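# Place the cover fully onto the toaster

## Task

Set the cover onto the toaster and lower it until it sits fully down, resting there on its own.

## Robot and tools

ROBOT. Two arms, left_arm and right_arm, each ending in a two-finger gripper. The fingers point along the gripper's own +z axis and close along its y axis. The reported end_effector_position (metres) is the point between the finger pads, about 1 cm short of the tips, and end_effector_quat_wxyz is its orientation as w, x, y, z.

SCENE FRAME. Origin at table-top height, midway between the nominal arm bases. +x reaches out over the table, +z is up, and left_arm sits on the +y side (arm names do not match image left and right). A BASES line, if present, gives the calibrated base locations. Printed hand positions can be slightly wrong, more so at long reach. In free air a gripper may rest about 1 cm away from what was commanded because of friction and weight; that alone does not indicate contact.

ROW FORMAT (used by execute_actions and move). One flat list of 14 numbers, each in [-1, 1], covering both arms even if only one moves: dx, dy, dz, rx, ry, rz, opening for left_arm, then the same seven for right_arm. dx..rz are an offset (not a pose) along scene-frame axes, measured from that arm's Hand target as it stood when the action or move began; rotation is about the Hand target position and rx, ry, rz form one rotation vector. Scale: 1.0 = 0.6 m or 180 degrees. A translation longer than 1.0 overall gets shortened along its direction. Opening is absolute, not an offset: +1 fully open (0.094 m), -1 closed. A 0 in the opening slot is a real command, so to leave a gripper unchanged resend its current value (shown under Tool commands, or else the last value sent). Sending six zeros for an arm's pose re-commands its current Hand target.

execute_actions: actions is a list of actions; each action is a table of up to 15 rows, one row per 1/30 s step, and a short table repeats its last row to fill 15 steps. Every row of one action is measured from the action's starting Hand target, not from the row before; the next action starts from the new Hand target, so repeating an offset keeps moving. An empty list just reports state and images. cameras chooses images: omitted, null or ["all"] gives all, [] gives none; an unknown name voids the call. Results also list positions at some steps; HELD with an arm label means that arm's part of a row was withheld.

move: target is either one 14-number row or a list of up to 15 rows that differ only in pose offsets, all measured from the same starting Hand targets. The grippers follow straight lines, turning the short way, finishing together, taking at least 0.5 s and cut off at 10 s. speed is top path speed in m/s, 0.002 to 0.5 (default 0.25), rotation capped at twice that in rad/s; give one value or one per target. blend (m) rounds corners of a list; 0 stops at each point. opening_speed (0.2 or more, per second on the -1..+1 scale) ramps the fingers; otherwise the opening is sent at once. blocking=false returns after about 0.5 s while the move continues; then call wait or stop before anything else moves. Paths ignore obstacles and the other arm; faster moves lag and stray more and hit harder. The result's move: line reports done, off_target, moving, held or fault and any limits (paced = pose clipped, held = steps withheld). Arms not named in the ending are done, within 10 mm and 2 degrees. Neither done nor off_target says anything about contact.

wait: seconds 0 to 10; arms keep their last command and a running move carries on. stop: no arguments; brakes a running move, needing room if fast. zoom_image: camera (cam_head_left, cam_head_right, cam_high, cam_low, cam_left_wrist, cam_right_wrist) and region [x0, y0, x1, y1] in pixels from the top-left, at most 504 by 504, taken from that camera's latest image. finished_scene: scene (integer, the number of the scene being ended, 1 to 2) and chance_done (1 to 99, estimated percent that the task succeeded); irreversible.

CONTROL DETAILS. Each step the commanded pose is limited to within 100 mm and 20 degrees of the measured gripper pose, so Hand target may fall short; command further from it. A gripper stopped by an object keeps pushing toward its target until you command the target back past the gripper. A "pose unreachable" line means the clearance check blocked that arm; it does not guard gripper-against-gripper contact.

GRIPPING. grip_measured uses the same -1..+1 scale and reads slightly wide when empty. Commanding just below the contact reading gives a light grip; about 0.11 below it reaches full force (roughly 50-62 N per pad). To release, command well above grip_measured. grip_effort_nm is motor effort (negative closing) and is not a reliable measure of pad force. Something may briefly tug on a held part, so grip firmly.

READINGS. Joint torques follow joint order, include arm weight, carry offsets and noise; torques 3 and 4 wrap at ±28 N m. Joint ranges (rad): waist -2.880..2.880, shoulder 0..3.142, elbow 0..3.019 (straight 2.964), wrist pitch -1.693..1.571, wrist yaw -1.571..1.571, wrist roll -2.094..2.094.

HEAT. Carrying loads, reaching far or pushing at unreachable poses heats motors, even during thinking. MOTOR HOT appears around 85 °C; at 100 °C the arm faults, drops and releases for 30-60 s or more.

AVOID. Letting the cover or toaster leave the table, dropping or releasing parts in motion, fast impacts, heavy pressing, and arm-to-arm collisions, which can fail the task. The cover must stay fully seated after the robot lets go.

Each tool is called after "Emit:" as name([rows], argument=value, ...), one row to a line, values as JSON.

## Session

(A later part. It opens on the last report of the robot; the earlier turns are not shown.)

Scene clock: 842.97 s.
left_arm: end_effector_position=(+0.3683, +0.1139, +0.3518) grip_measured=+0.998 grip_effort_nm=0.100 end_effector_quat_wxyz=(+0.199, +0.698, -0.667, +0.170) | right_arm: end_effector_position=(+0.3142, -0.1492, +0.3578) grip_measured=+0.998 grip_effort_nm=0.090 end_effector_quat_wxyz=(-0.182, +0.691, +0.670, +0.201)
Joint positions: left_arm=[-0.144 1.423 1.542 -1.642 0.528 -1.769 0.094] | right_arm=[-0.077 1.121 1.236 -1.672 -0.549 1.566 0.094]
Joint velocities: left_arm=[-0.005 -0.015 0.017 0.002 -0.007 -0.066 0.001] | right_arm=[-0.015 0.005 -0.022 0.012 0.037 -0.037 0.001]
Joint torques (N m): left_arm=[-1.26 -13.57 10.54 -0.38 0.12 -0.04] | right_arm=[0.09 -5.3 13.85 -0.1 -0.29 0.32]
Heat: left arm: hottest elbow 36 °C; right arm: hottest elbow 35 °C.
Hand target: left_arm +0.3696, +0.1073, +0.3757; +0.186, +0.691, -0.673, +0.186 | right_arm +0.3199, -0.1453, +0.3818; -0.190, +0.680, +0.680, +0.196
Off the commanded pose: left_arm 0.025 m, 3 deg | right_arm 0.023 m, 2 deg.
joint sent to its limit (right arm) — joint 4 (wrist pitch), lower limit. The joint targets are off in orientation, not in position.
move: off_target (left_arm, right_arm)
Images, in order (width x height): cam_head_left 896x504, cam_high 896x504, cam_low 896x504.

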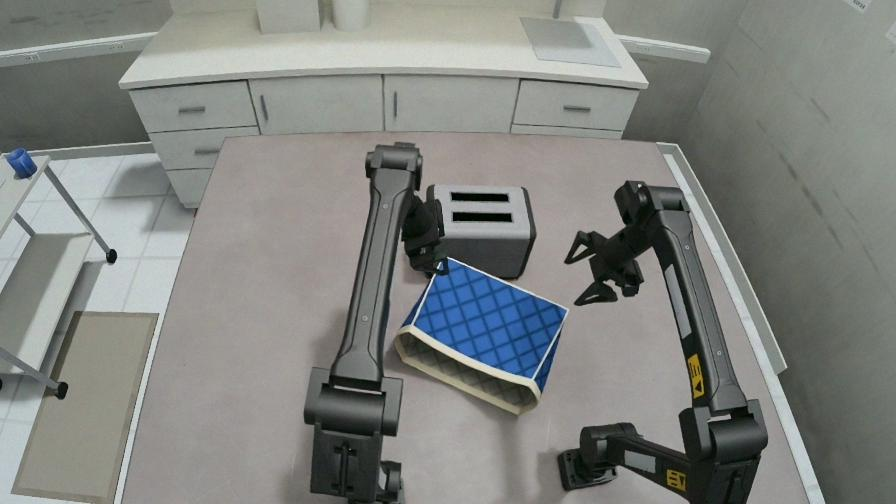

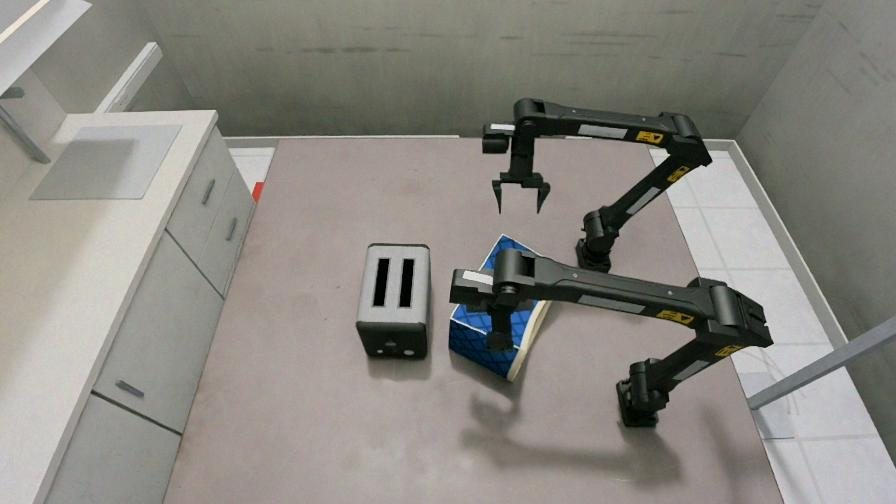

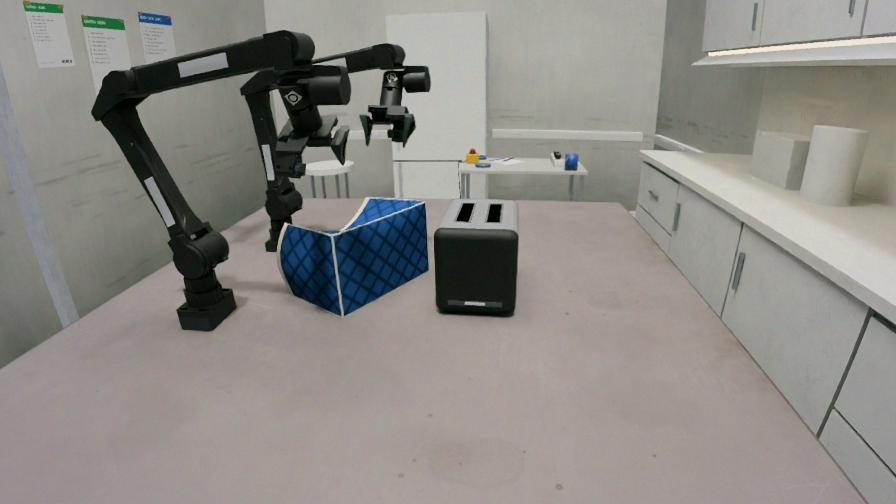

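Emit:
move([
  [0.14,0.22,0,0,0,-0.133,1,-0.12,-0.21,0,0,0,-0.133,1],
  [0.14,0.22,-0.45,0,0,-0.133,1,-0.12,-0.21,-0.45,0,0,-0.133,1],
], speed=0.22, cameras=["cam_high","cam_head_left","cam_left_wrist","cam_right_wrist"])

Scene clock: 864.83 s.
left_arm: end_effector_position=(+0.4520, +0.2402, +0.1127) grip_measured=+0.998 grip_effort_nm=0.095 end_effector_quat_wxyz=(-0.223, -0.543, +0.797, -0.142) | right_arm: end_effector_position=(+0.2467, -0.2736, +0.1186) grip_measured=+0.998 grip_effort_nm=0.085 end_effector_quat_wxyz=(-0.133, +0.808, +0.528, +0.227)
Joint positions: left_arm=[0.113 1.875 1.461 -1.445 0.457 -1.01 0.094] | right_arm=[-0.601 1.093 0.569 -1.107 -0.53 1.404 0.094]
Joint velocities: left_arm=[-0.005 0.005 -0.002 -0.017 0.007 -0.022 -0.001] | right_arm=[0.005 -0.005 -0.017 -0.002 -0.007 -0.051 0.001]
Joint torques (N m): left_arm=[-0.15 -17.67 6.9 -0.08 0.09 0.14] | right_arm=[-1.73 -1.96 6.78 0.29 -0.34 0.03]
Heat: left arm: hottest elbow 38 °C; right arm: hottest elbow 37 °C.
Hand target: left_arm +0.4570, +0.2418, +0.1095; -0.218, -0.539, +0.801, -0.144 | right_arm +0.2440, -0.2735, +0.1117; -0.141, +0.808, +0.526, +0.225
Off the commanded pose: left_arm 0.007 m, 1 deg | right_arm 0.007 m, 1 deg.
move: done
Images, in order (width x height): cam_head_left 896x504, cam_high 896x504, cam_left_wrist 616x616, cam_right_wrist 616x616.

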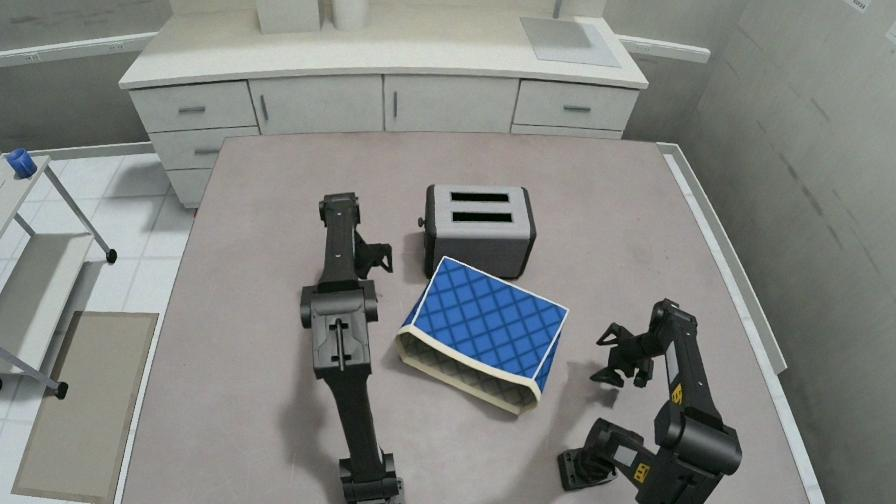

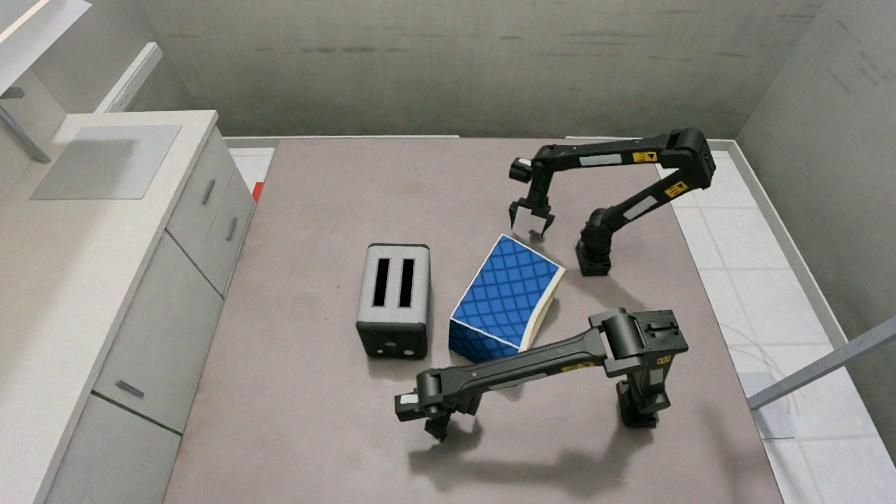

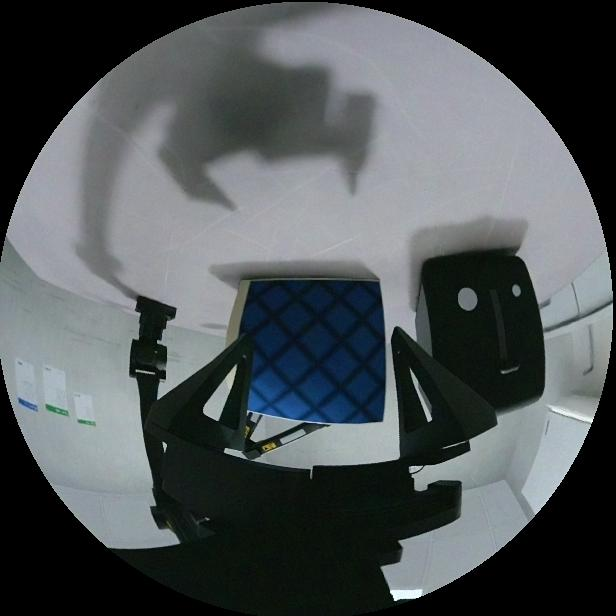

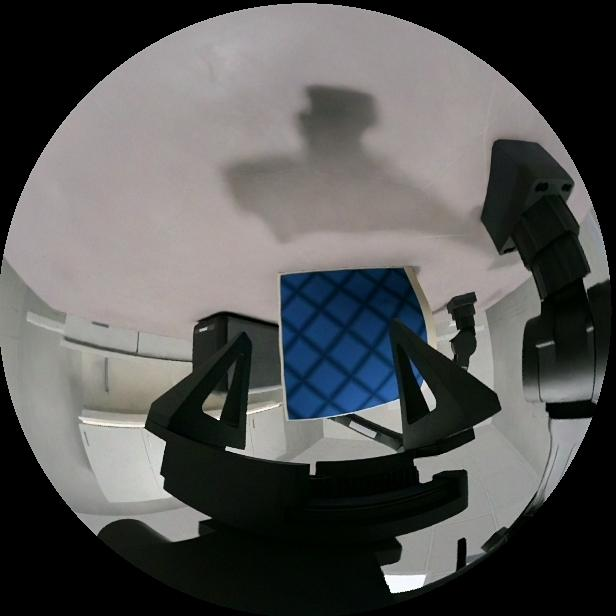

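Emit:
move([
  [-0.06,-0.133,0,0,0,0,1,0.03,0.147,0,0,0,0,1],
  [-0.092,-0.203,0,0,0,0,1,0.062,0.218,0,0,0,0,1],
], speed=0.12, cameras=["cam_high","cam_head_left","cam_left_wrist","cam_right_wrist"])

Scene clock: 871.23 s.
left_arm: end_effector_position=(+0.3972, +0.1283, +0.0959) grip_measured=+0.998 grip_effort_nm=0.100 end_effector_quat_wxyz=(-0.231, -0.543, +0.796, -0.132) | right_arm: end_effector_position=(+0.2814, -0.1433, +0.1173) grip_measured=+0.998 grip_effort_nm=0.090 end_effector_quat_wxyz=(-0.144, +0.806, +0.524, +0.234)
Joint positions: left_arm=[-0.112 1.758 1.245 -1.257 0.504 -1.252 0.094] | right_arm=[-0.032 1.016 0.505 -0.796 -0.497 2.061 0.094]
Joint velocities: left_arm=[-0.024 -0.005 -0.002 -0.007 0.066 -0.066 0] | right_arm=[0.005 -0.015 -0.017 -0.017 0.022 0.007 0]
Joint torques (N m): left_arm=[-1.03 -18.96 6.11 0.02 0.36 -0.04] | right_arm=[0.26 -2.02 8.16 0.77 -0.08 0.3]
Heat: left arm: hottest elbow 38 °C; right arm: hottest elbow 36 °C.
Hand target: left_arm +0.3994, +0.1213, +0.1076; -0.219, -0.538, +0.801, -0.143 | right_arm +0.2819, -0.1398, +0.1151; -0.146, +0.807, +0.524, +0.232
Off the commanded pose: left_arm 0.017 m, 2 deg | right_arm 0.006 m, 1 deg.
move: off_target (left_arm)
Images, in order (width x height): cam_head_left 896x504, cam_high 896x504, cam_left_wrist 616x616, cam_right_wrist 616x616.

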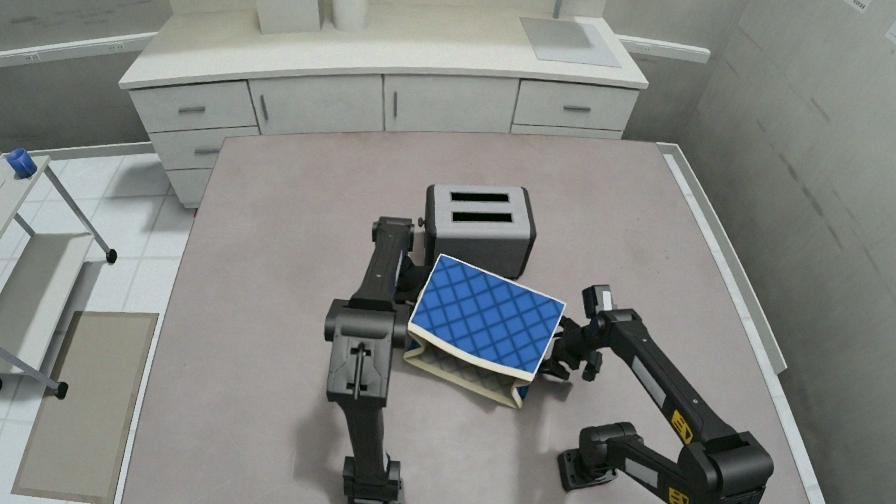

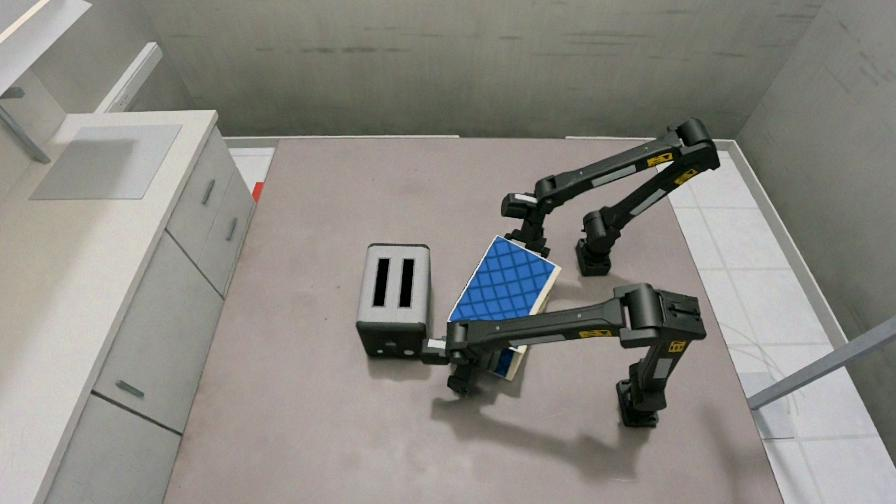

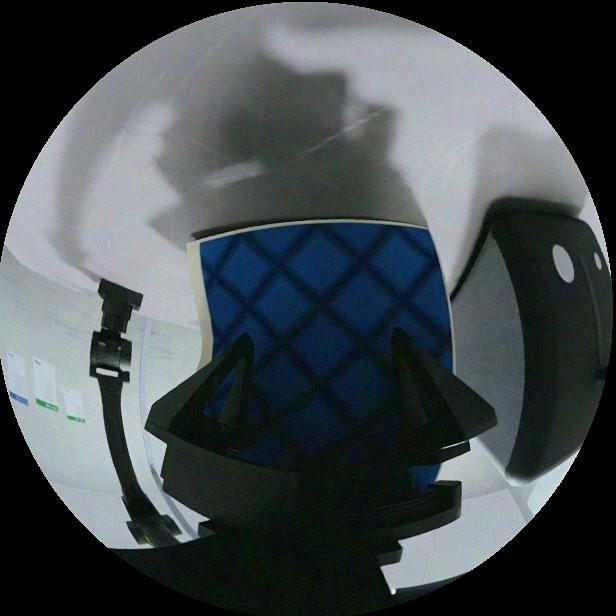

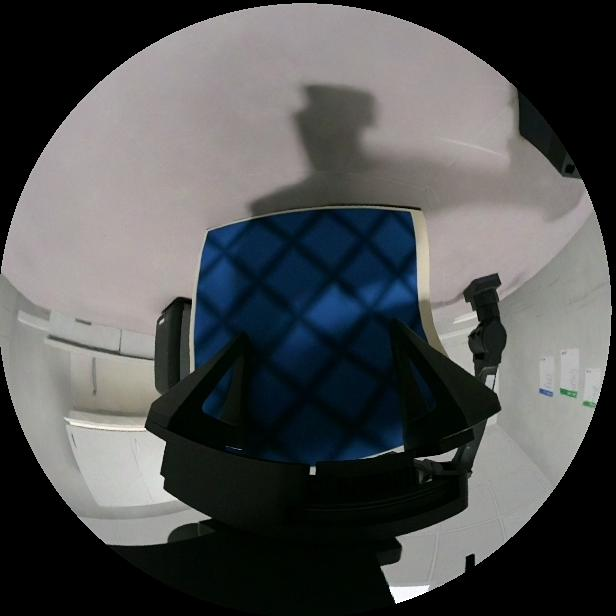

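Emit:
move([
  [-0.012,-0.028,0,0,0,0,1,0.01,0.023,0,0,0,0,1],
  [-0.012,-0.028,0.1,0,0,0,1,0.01,0.023,0.1,0,0,0,1],
  [-0.042,-0.028,0.3,0,0,0,1,-0.02,0.023,0.3,0,0,0,1],
], speed=0.1, cameras=["cam_high","cam_head_left","cam_low"])

Scene clock: 877.33 s.
left_arm: end_effector_position=(+0.3684, +0.1112, +0.2633) grip_measured=+0.998 grip_effort_nm=0.081 end_effector_quat_wxyz=(-0.235, -0.545, +0.795, -0.128) | right_arm: end_effector_position=(+0.2628, -0.1313, +0.2672) grip_measured=+0.998 grip_effort_nm=0.085 end_effector_quat_wxyz=(-0.165, +0.806, +0.529, +0.208)
Joint positions: left_arm=[-0.157 1.562 1.457 -1.652 0.511 -1.305 0.094] | right_arm=[0.015 0.866 0.842 -1.334 -0.498 2.086 0.094]
Joint velocities: left_arm=[-0.005 0.015 -0.012 -0.017 -0.022 -0.007 -0.001] | right_arm=[0.005 -0.015 -0.002 0.022 0.037 -0.051 -0.001]
Joint torques (N m): left_arm=[-1.26 -16.15 10 -0.64 0.4 -0.07] | right_arm=[0.03 -2.78 14.53 0.17 -0.36 0.29]
Heat: left arm: hottest elbow 38 °C; right arm: hottest elbow 35 °C.
Hand target: left_arm +0.3733, +0.1028, +0.2866; -0.220, -0.538, +0.801, -0.143 | right_arm +0.2721, -0.1262, +0.2956; -0.146, +0.806, +0.524, +0.232
Off the commanded pose: left_arm 0.026 m, 3 deg | right_arm 0.029 m, 4 deg.
joint sent to its limit (right arm) — joint 6 (wrist roll), upper limit. The joint targets still meet the commanded pose.
move: off_target (left_arm, right_arm)
Images, in order (width x height): cam_head_left 896x504, cam_high 896x504, cam_low 896x504.

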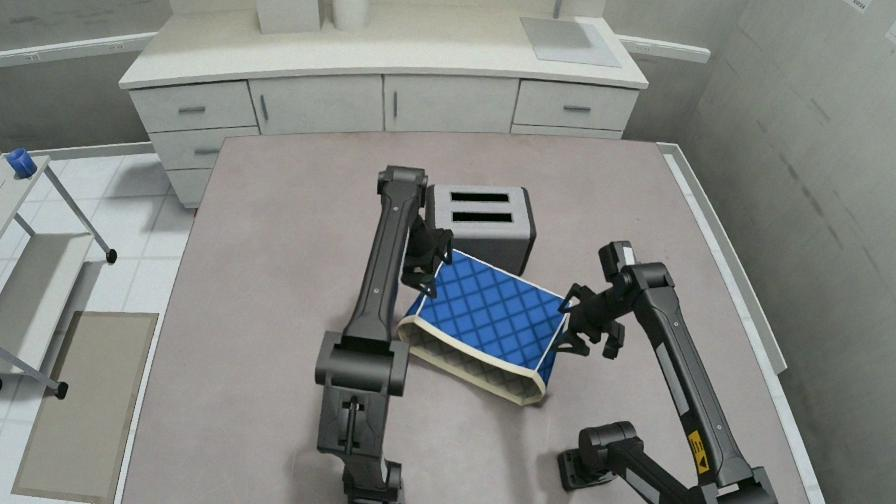

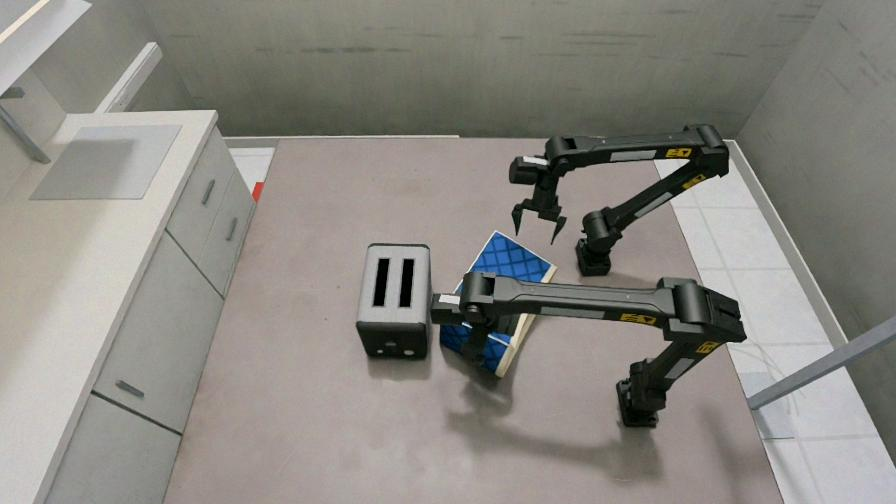

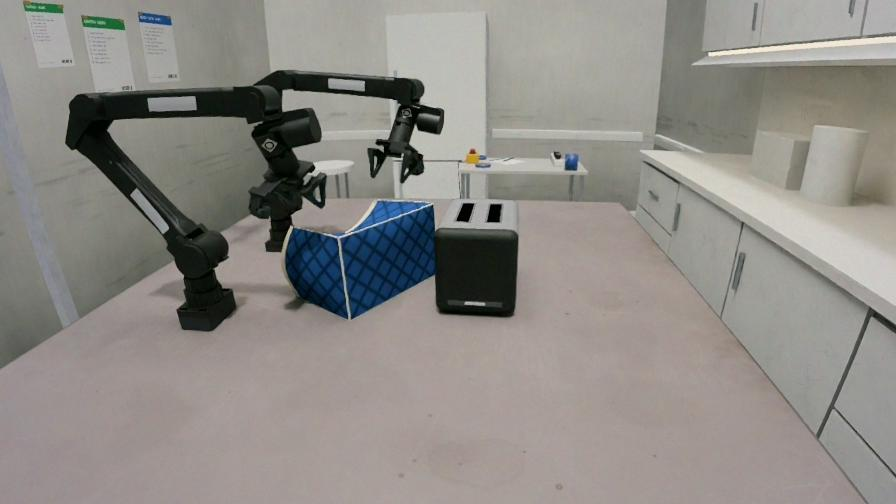

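Emit:
move([
  [0.12,0.195,0.0,0,0,0,1,-0.06,-0.18,0.0,0,0,0,1],
  [0.12,0.195,-0.32,0,0,0,1,-0.06,-0.18,-0.33,0,0,0,1],
], speed=0.22, cameras=["cam_high","cam_head_left","cam_left_wrist","cam_right_wrist"])

Scene clock: 886.80 s.
left_arm: end_effector_position=(+0.4426, +0.2155, +0.1002) grip_measured=+0.998 grip_effort_nm=0.085 end_effector_quat_wxyz=(-0.224, -0.539, +0.799, -0.141) | right_arm: end_effector_position=(+0.2359, -0.2383, +0.1028) grip_measured=+0.998 grip_effort_nm=0.081 end_effector_quat_wxyz=(-0.133, +0.808, +0.527, +0.229)
Joint positions: left_arm=[0.067 1.86 1.403 -1.386 0.467 -1.051 0.094] | right_arm=[-0.487 1.014 0.473 -1.021 -0.536 1.539 0.094]
Joint velocities: left_arm=[-0.005 -0.005 -0.007 0.012 -0.007 -0.022 -0.001] | right_arm=[-0.005 0.005 -0.002 -0.007 0.066 0.051 0.001]
Joint torques (N m): left_arm=[0.62 -17.2 6.63 -0.13 0.11 0.16] | right_arm=[-1.32 -0.73 6.8 0.39 -0.43 0.08]
Heat: left arm: hottest elbow 39 °C; right arm: hottest elbow 35 °C.
Hand target: left_arm +0.4481, +0.2207, +0.0972; -0.218, -0.539, +0.801, -0.144 | right_arm +0.2332, -0.2369, +0.0966; -0.142, +0.808, +0.525, +0.226
Off the commanded pose: left_arm 0.008 m, 1 deg | right_arm 0.007 m, 2 deg.
move: done
Images, in order (width x height): cam_head_left 896x504, cam_high 896x504, cam_left_wrist 616x616, cam_right_wrist 616x616.

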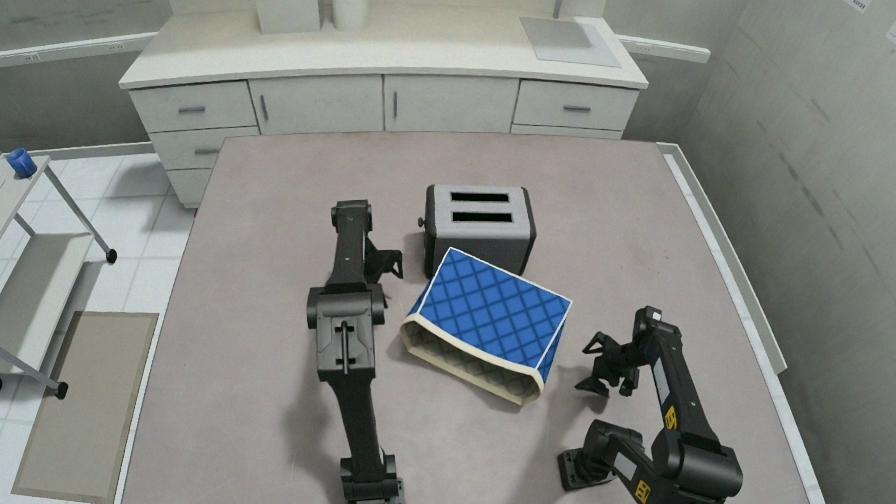

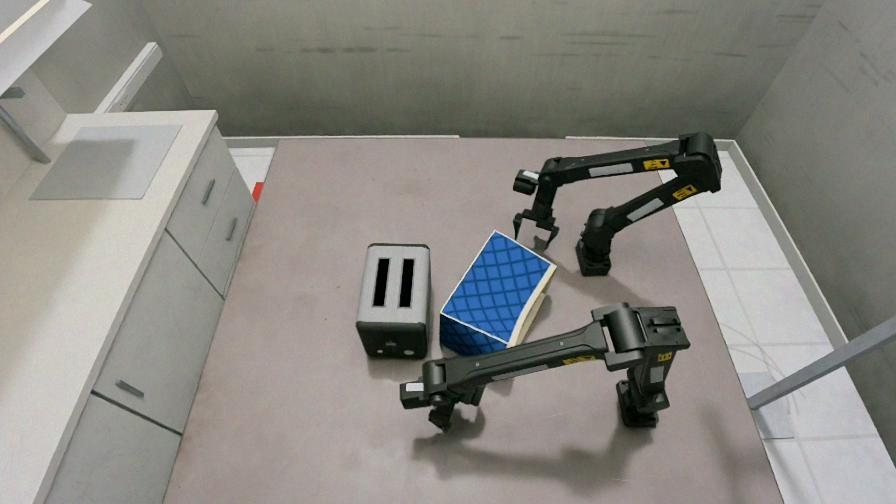

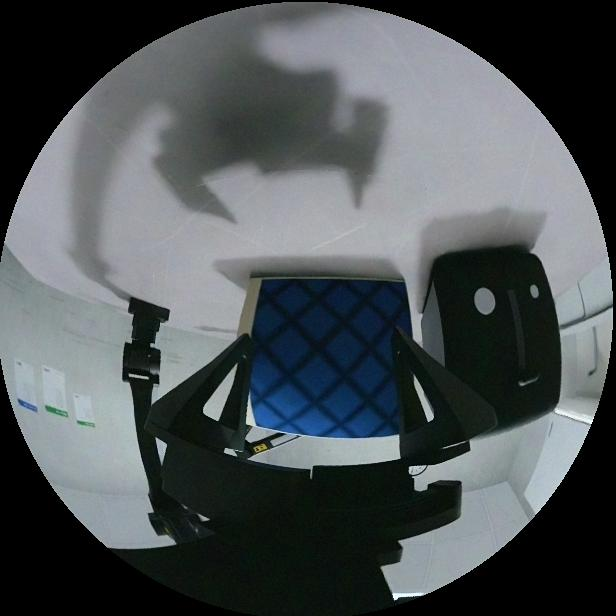

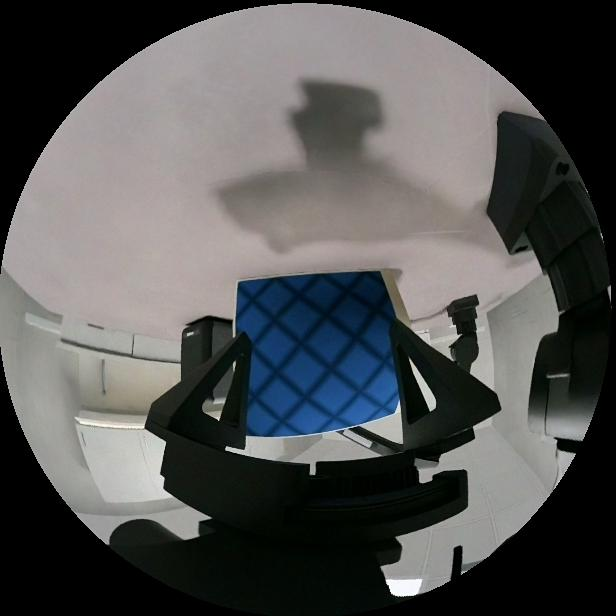

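Emit:
move([
  [-0.07,-0.15,-0.02,0,0,0,1,0.07,0.15,-0.02,0,0,0,1],
  [-0.115,-0.25,-0.02,0,0,0,1,0.115,0.25,-0.02,0,0,0,1],
  [-0.115,-0.25,0.1,0,0,0,1,0.115,0.25,0.1,0,0,0,1],
], speed=0.1, cameras=["cam_high","cam_head_left","cam_low","cam_right_wrist"])

Scene clock: 893.67 s.
left_arm: end_effector_position=(+0.3660, +0.0823, +0.1335) grip_measured=+0.998 grip_effort_nm=0.100 end_effector_quat_wxyz=(-0.233, -0.546, +0.795, -0.127) | right_arm: end_effector_position=(+0.2851, -0.0928, +0.1350) grip_measured=+0.998 grip_effort_nm=0.090 end_effector_quat_wxyz=(-0.193, +0.770, +0.572, +0.206)
Joint positions: left_arm=[-0.221 1.651 1.214 -1.282 0.518 -1.381 0.094] | right_arm=[0.125 1.096 0.606 -0.867 -0.536 2.086 0.094]
Joint velocities: left_arm=[-0.005 -0.015 -0.007 -0.032 0.022 -0.037 0.001] | right_arm=[-0.005 -0.015 -0.017 -0.022 -0.022 -0.037 -0.001]
Joint torques (N m): left_arm=[-1.14 -16.44 9.1 -0.65 0.38 -0.01] | right_arm=[0.15 -4.72 12.85 0.2 -0.32 0.28]
Heat: left arm: hottest elbow 38 °C; right arm: hottest elbow 35 °C.
Hand target: left_arm +0.3762, +0.0719, +0.1548; -0.220, -0.538, +0.801, -0.142 | right_arm +0.3029, -0.0844, +0.1595; -0.148, +0.806, +0.523, +0.232
Off the commanded pose: left_arm 0.029 m, 3 deg | right_arm 0.028 m, 9 deg.
joint sent to its limit (right arm) — joint 6 (wrist roll), upper limit. The joint targets are off in orientation, not in position.
move: off_target (left_arm, right_arm)
Images, in order (width x height): cam_head_left 896x504, cam_high 896x504, cam_low 896x504, cam_right_wrist 616x616.

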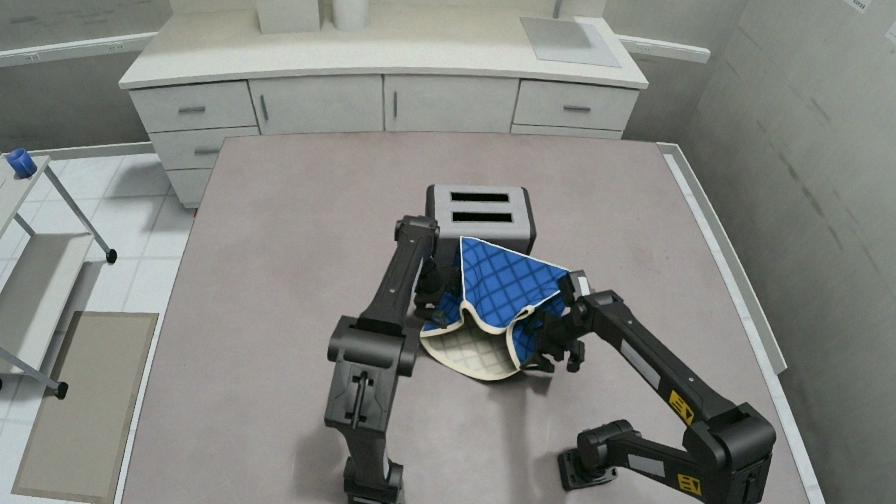

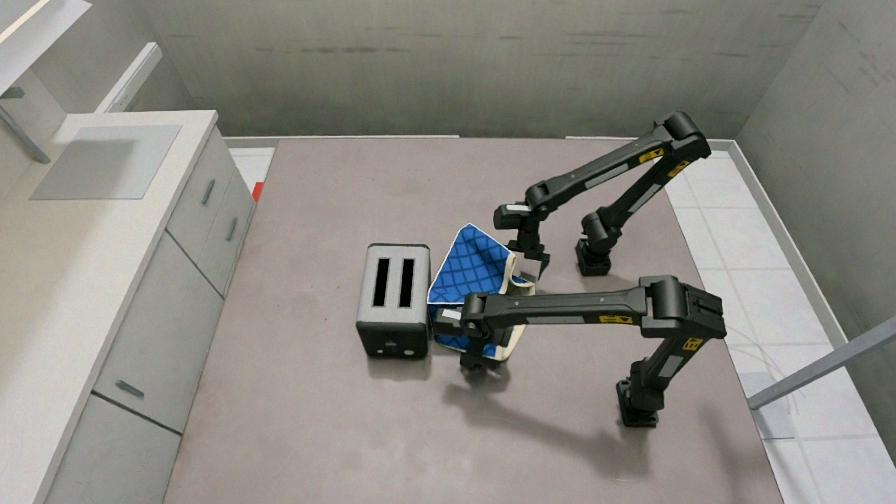

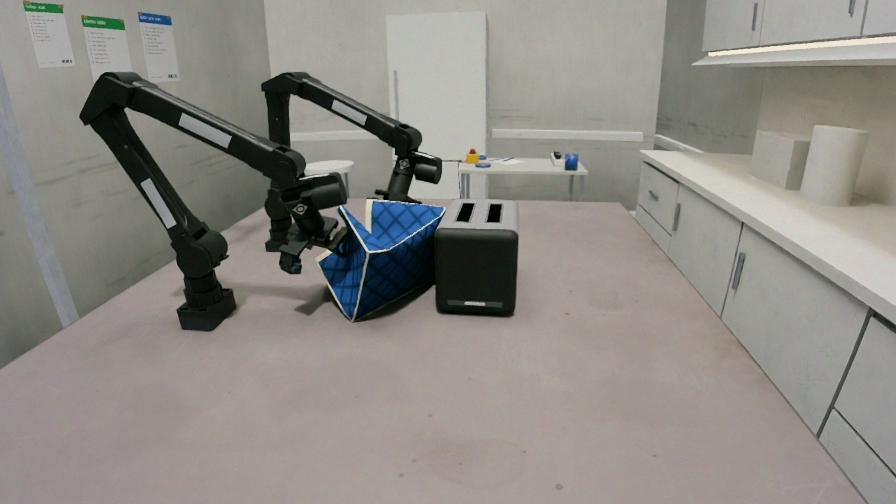

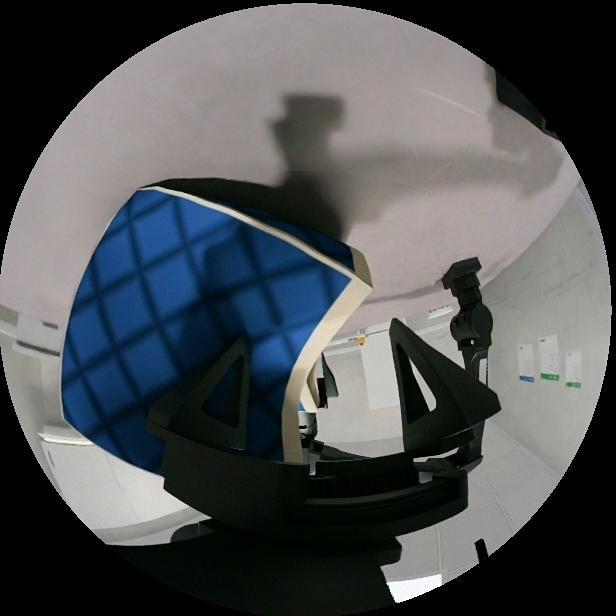

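Emit:
move([
  [0.01,0.1,-0.04,0,0,0,1,-0.02,-0.1,-0.04,0,0,0,1],
  [0.03,0.18,0.0,0,0,0,1,-0.04,-0.18,0,0,0,0,1],
  [0.03,0.22,0.35,0,0,0,1,-0.1,-0.23,0.35,0,0,0,1],
], speed=0.15, cameras=["cam_high","cam_head_left","cam_low"])

Scene clock: 908.20 s.
left_arm: end_effector_position=(+0.3897, +0.1934, +0.3441) grip_measured=+0.998 grip_effort_nm=0.095 end_effector_quat_wxyz=(-0.131, -0.559, +0.793, -0.203) | right_arm: end_effector_position=(+0.2414, -0.2163, +0.3469) grip_measured=+0.998 grip_effort_nm=0.081 end_effector_quat_wxyz=(-0.126, +0.816, +0.513, +0.234)
Joint positions: left_arm=[0.031 1.455 1.565 -1.679 0.488 -1.192 0.094] | right_arm=[-0.376 0.834 1.04 -1.672 -0.529 1.709 0.094]
Joint velocities: left_arm=[-0.015 -0.005 -0.002 0.007 0.051 -0.007 0] | right_arm=[-0.024 -0.034 0.012 -0.007 0.007 -0.022 0]
Joint torques (N m): left_arm=[1.08 -14.33 10.3 -0.32 0.38 -0.02] | right_arm=[-1.85 -1.55 13.9 -0.01 -0.08 0.08]
Heat: left arm: hottest elbow 38 °C; right arm: hottest elbow 35 °C.
Hand target: left_arm +0.3949, +0.2002, +0.3658; -0.219, -0.537, +0.802, -0.144 | right_arm +0.2458, -0.2232, +0.3702; -0.142, +0.808, +0.525, +0.228
Off the commanded pose: left_arm 0.024 m, 13 deg | right_arm 0.023 m, 3 deg.
joint sent to its limit (left arm) — joint 4 (wrist pitch), lower limit. The joint targets are off in position and orientation.
joint sent to its limit (right arm) — joint 4 (wrist pitch), lower limit. The joint targets are off in orientation, not in position.
move: off_target (left_arm, right_arm)
Images, in order (width x height): cam_head_left 896x504, cam_high 896x504, cam_low 896x504.

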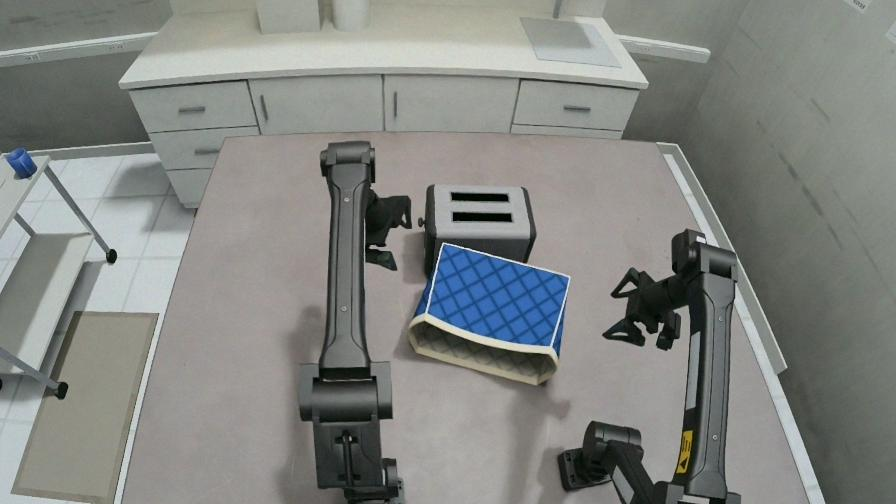

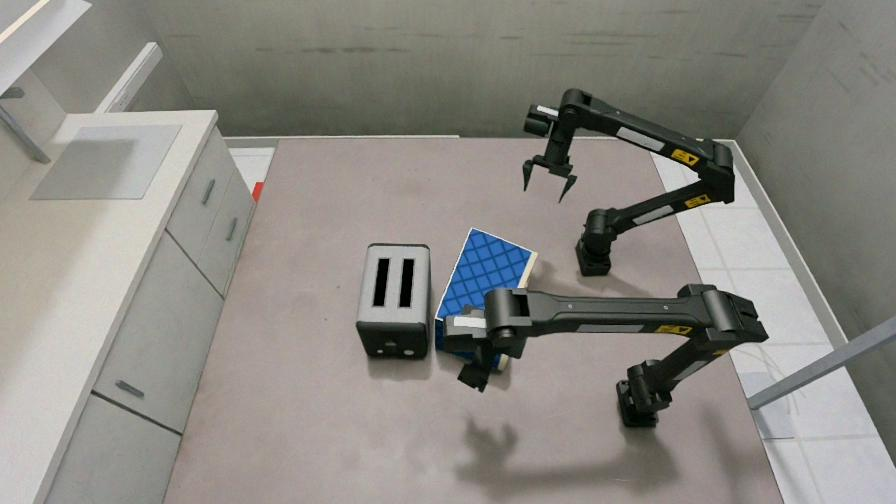

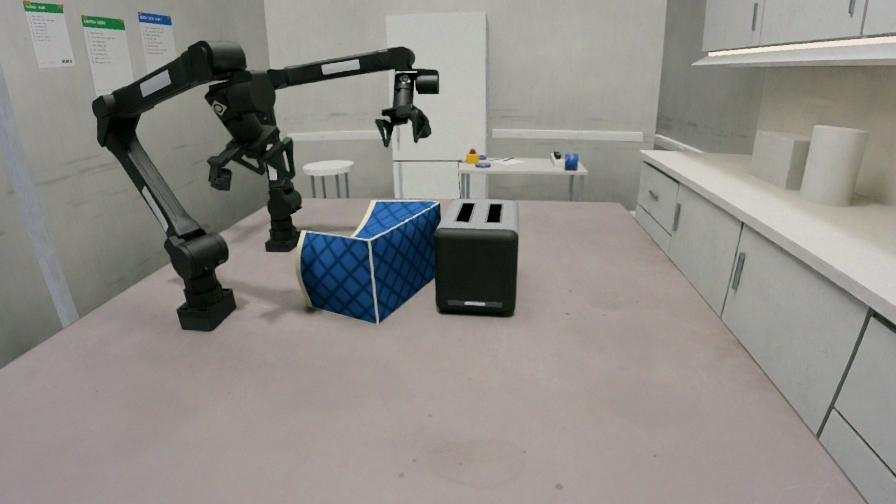

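Emit:
move([
  [-0.28,-0.18,0.0,0.031,-0.517,0.223,-1,-0.08,0.26,0.0,-0.228,-0.445,-0.025,-1],
], speed=0.25, cameras=["cam_head_left","cam_low","cam_left_wrist","cam_right_wrist"])

Scene clock: 927.00 s.
left_arm: end_effector_position=(+0.2284, +0.1009, +0.3572) grip_measured=-0.989 grip_effort_nm=-0.569 end_effector_quat_wxyz=(+0.496, -0.488, +0.510, -0.506) | right_arm: end_effector_position=(+0.1974, -0.0685, +0.3773) grip_measured=-0.997 grip_effort_nm=-0.183 end_effector_quat_wxyz=(+0.480, +0.516, +0.498, +0.506)
Joint positions: left_arm=[-1.016 0.513 0.428 0.09 -0.979 -1.554 0] | right_arm=[1.438 0.421 0.475 -0.312 1.462 1.872 0]
Joint velocities: left_arm=[-0.005 0.005 -0.007 -0.002 0.007 0.051 0.001] | right_arm=[0.005 0.005 -0.002 0.007 0.037 0.081 0]
Joint torques (N m): left_arm=[-1.2 1.2 8.46 1.66 -0.14 0.28] | right_arm=[-0.21 1.08 8.92 1.37 0.25 -0.16]
Heat: left arm: hottest elbow 39 °C; right arm: hottest elbow 37 °C.
Hand target: left_arm +0.2273, +0.0949, +0.3602; +0.495, -0.483, +0.511, -0.511 | right_arm +0.1959, -0.0689, +0.3740; +0.481, +0.508, +0.500, +0.511
Off the commanded pose: left_arm 0.012 m, 1 deg | right_arm 0.007 m, 4 deg.
move: off_target (left_arm, right_arm)
Images, in order (width x height): cam_head_left 896x504, cam_low 896x504, cam_left_wrist 616x616, cam_right_wrist 616x616.

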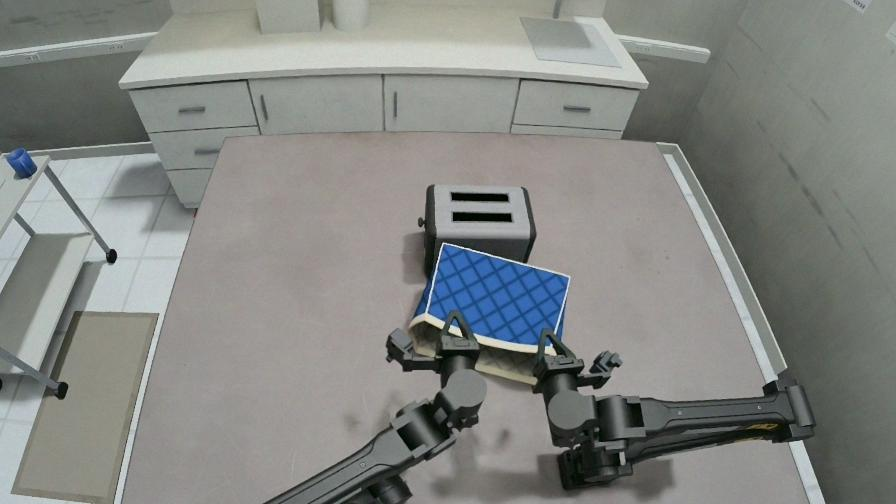

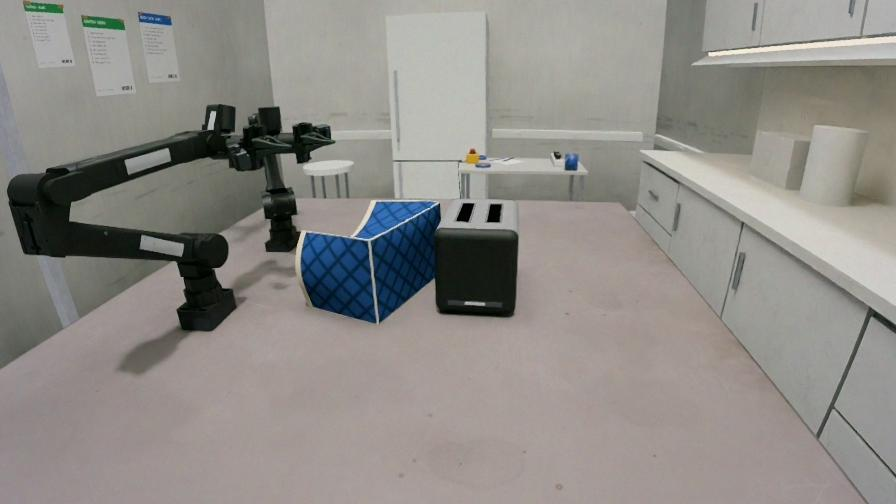

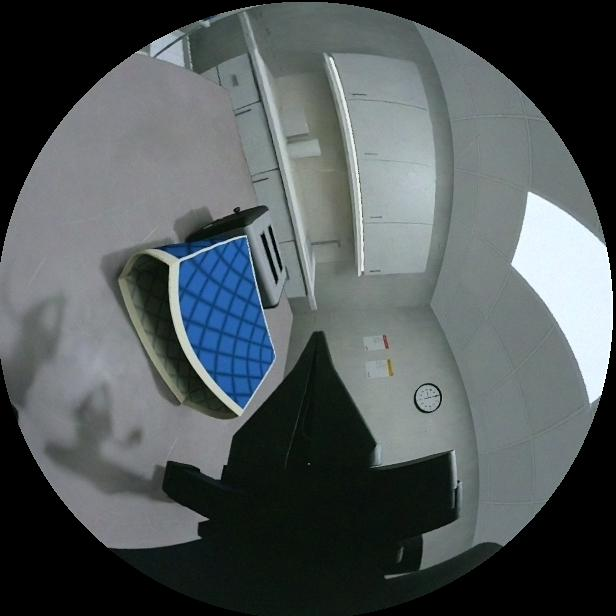

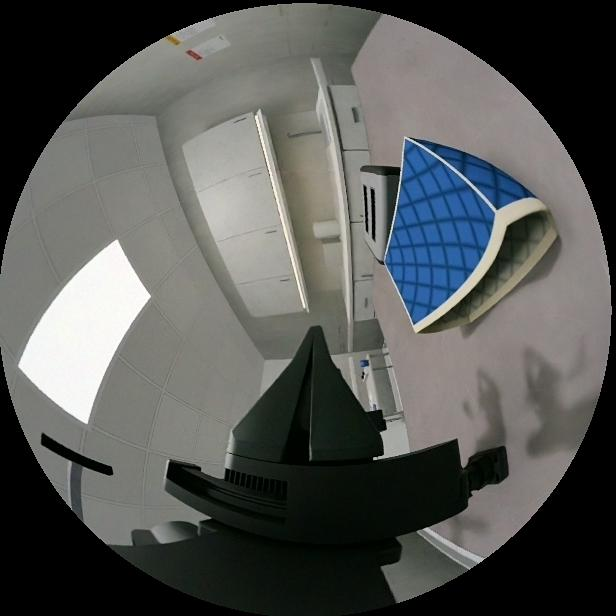

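Emit:
move([
  [-0.015,-0.03,-0.42,0,0,0,-1,-0.01,0.03,-0.44,0,0,0,-1],
], speed=0.15, cameras=["cam_head_left","cam_low","cam_left_wrist","cam_right_wrist"])

Scene clock: 933.20 s.
left_arm: end_effector_position=(+0.2208, +0.0873, +0.1366) grip_measured=-0.989 grip_effort_nm=-0.569 end_effector_quat_wxyz=(+0.495, -0.491, +0.509, -0.505) | right_arm: end_effector_position=(+0.1905, -0.0658, +0.1689) grip_measured=-0.997 grip_effort_nm=-0.183 end_effector_quat_wxyz=(+0.478, +0.502, +0.524, +0.495)
Joint positions: left_arm=[-1.09 1.62 0.064 1.555 -1.056 -1.564 0] | right_arm=[1.479 0.894 0.043 0.336 1.463 2.078 0]
Joint velocities: left_arm=[-0.024 -0.005 0.002 -0.002 -0.037 0.007 0.001] | right_arm=[-0.005 0.015 -0.007 0.012 0.022 -0.081 0]
Joint torques (N m): left_arm=[-1.2 -4.95 1.29 1.72 -0.05 0.24] | right_arm=[-1.03 -0.62 7.41 0.72 0.54 -0.07]
Heat: left arm: hottest elbow 38 °C; right arm: hottest elbow 36 °C.
Hand target: left_arm +0.2185, +0.0829, +0.1363; +0.495, -0.483, +0.511, -0.510 | right_arm +0.1907, -0.0644, +0.1733; +0.478, +0.504, +0.521, +0.497
Off the commanded pose: left_arm 0.030 m, 1 deg | right_arm 0.061 m, 3 deg.
joint sent to its limit (left arm) — joint 4 (wrist pitch), upper limit.
move: held (right_arm; a check stopped the path), off_target (left_arm; braked when a check withheld steps of right_arm); limits=held
pose unreachable (right arm): on one or more control steps of this call, first in action 0 (counted from 0), this arm could not follow its commanded pose, so it was not sent that pose on those steps. It may still have moved: this result reports where it is.
cause: moving toward the commanded pose would bring two parts of the arm too close to each other (its shoulder (the part past joint 1) and its forearm (the part past joint 3), with joints 2 (shoulder) and 3 (elbow) between them).
Images, in order (width x height): cam_head_left 896x504, cam_low 896x504, cam_left_wrist 616x616, cam_right_wrist 616x616.

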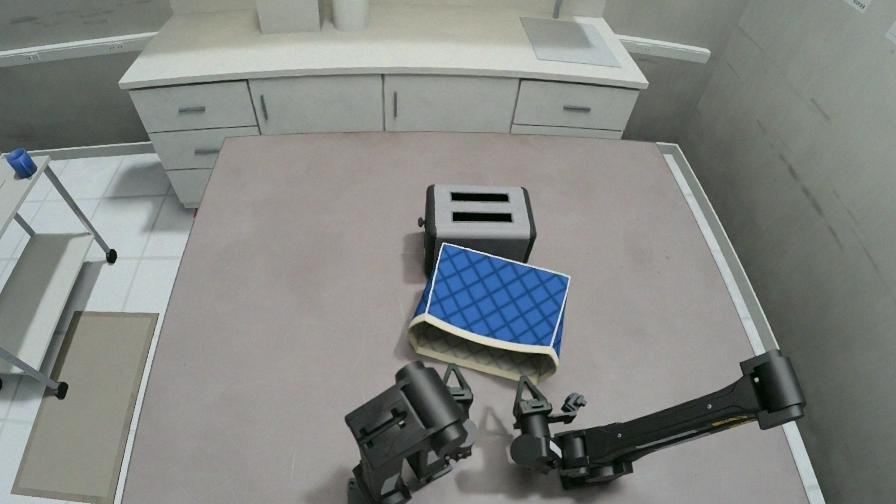

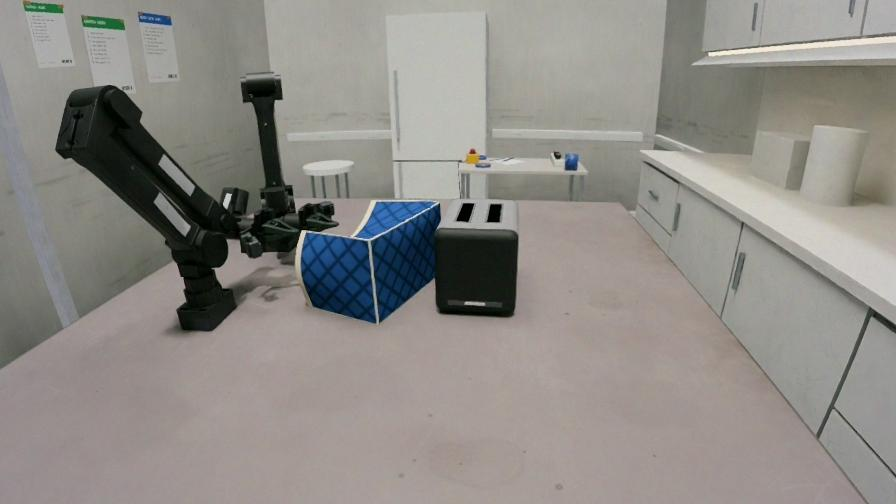

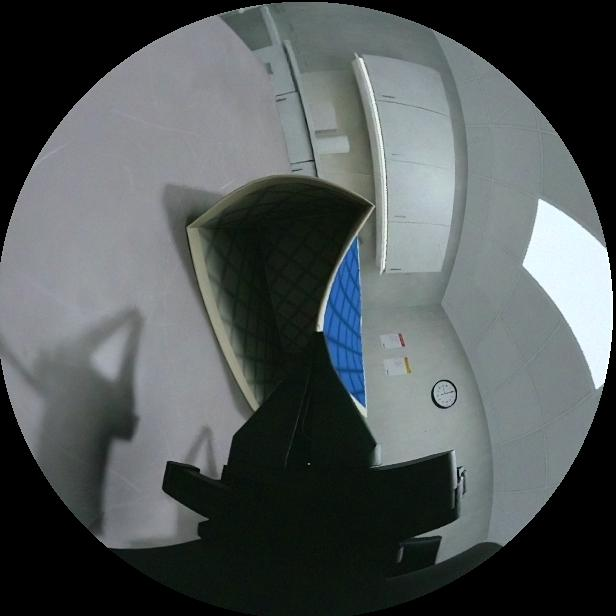

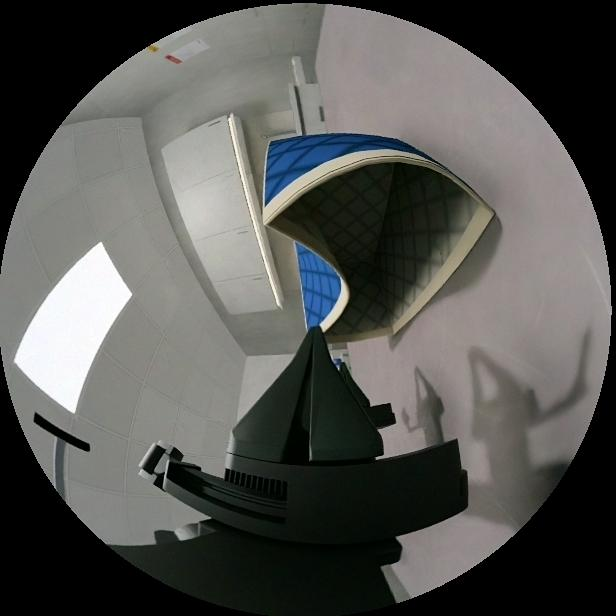

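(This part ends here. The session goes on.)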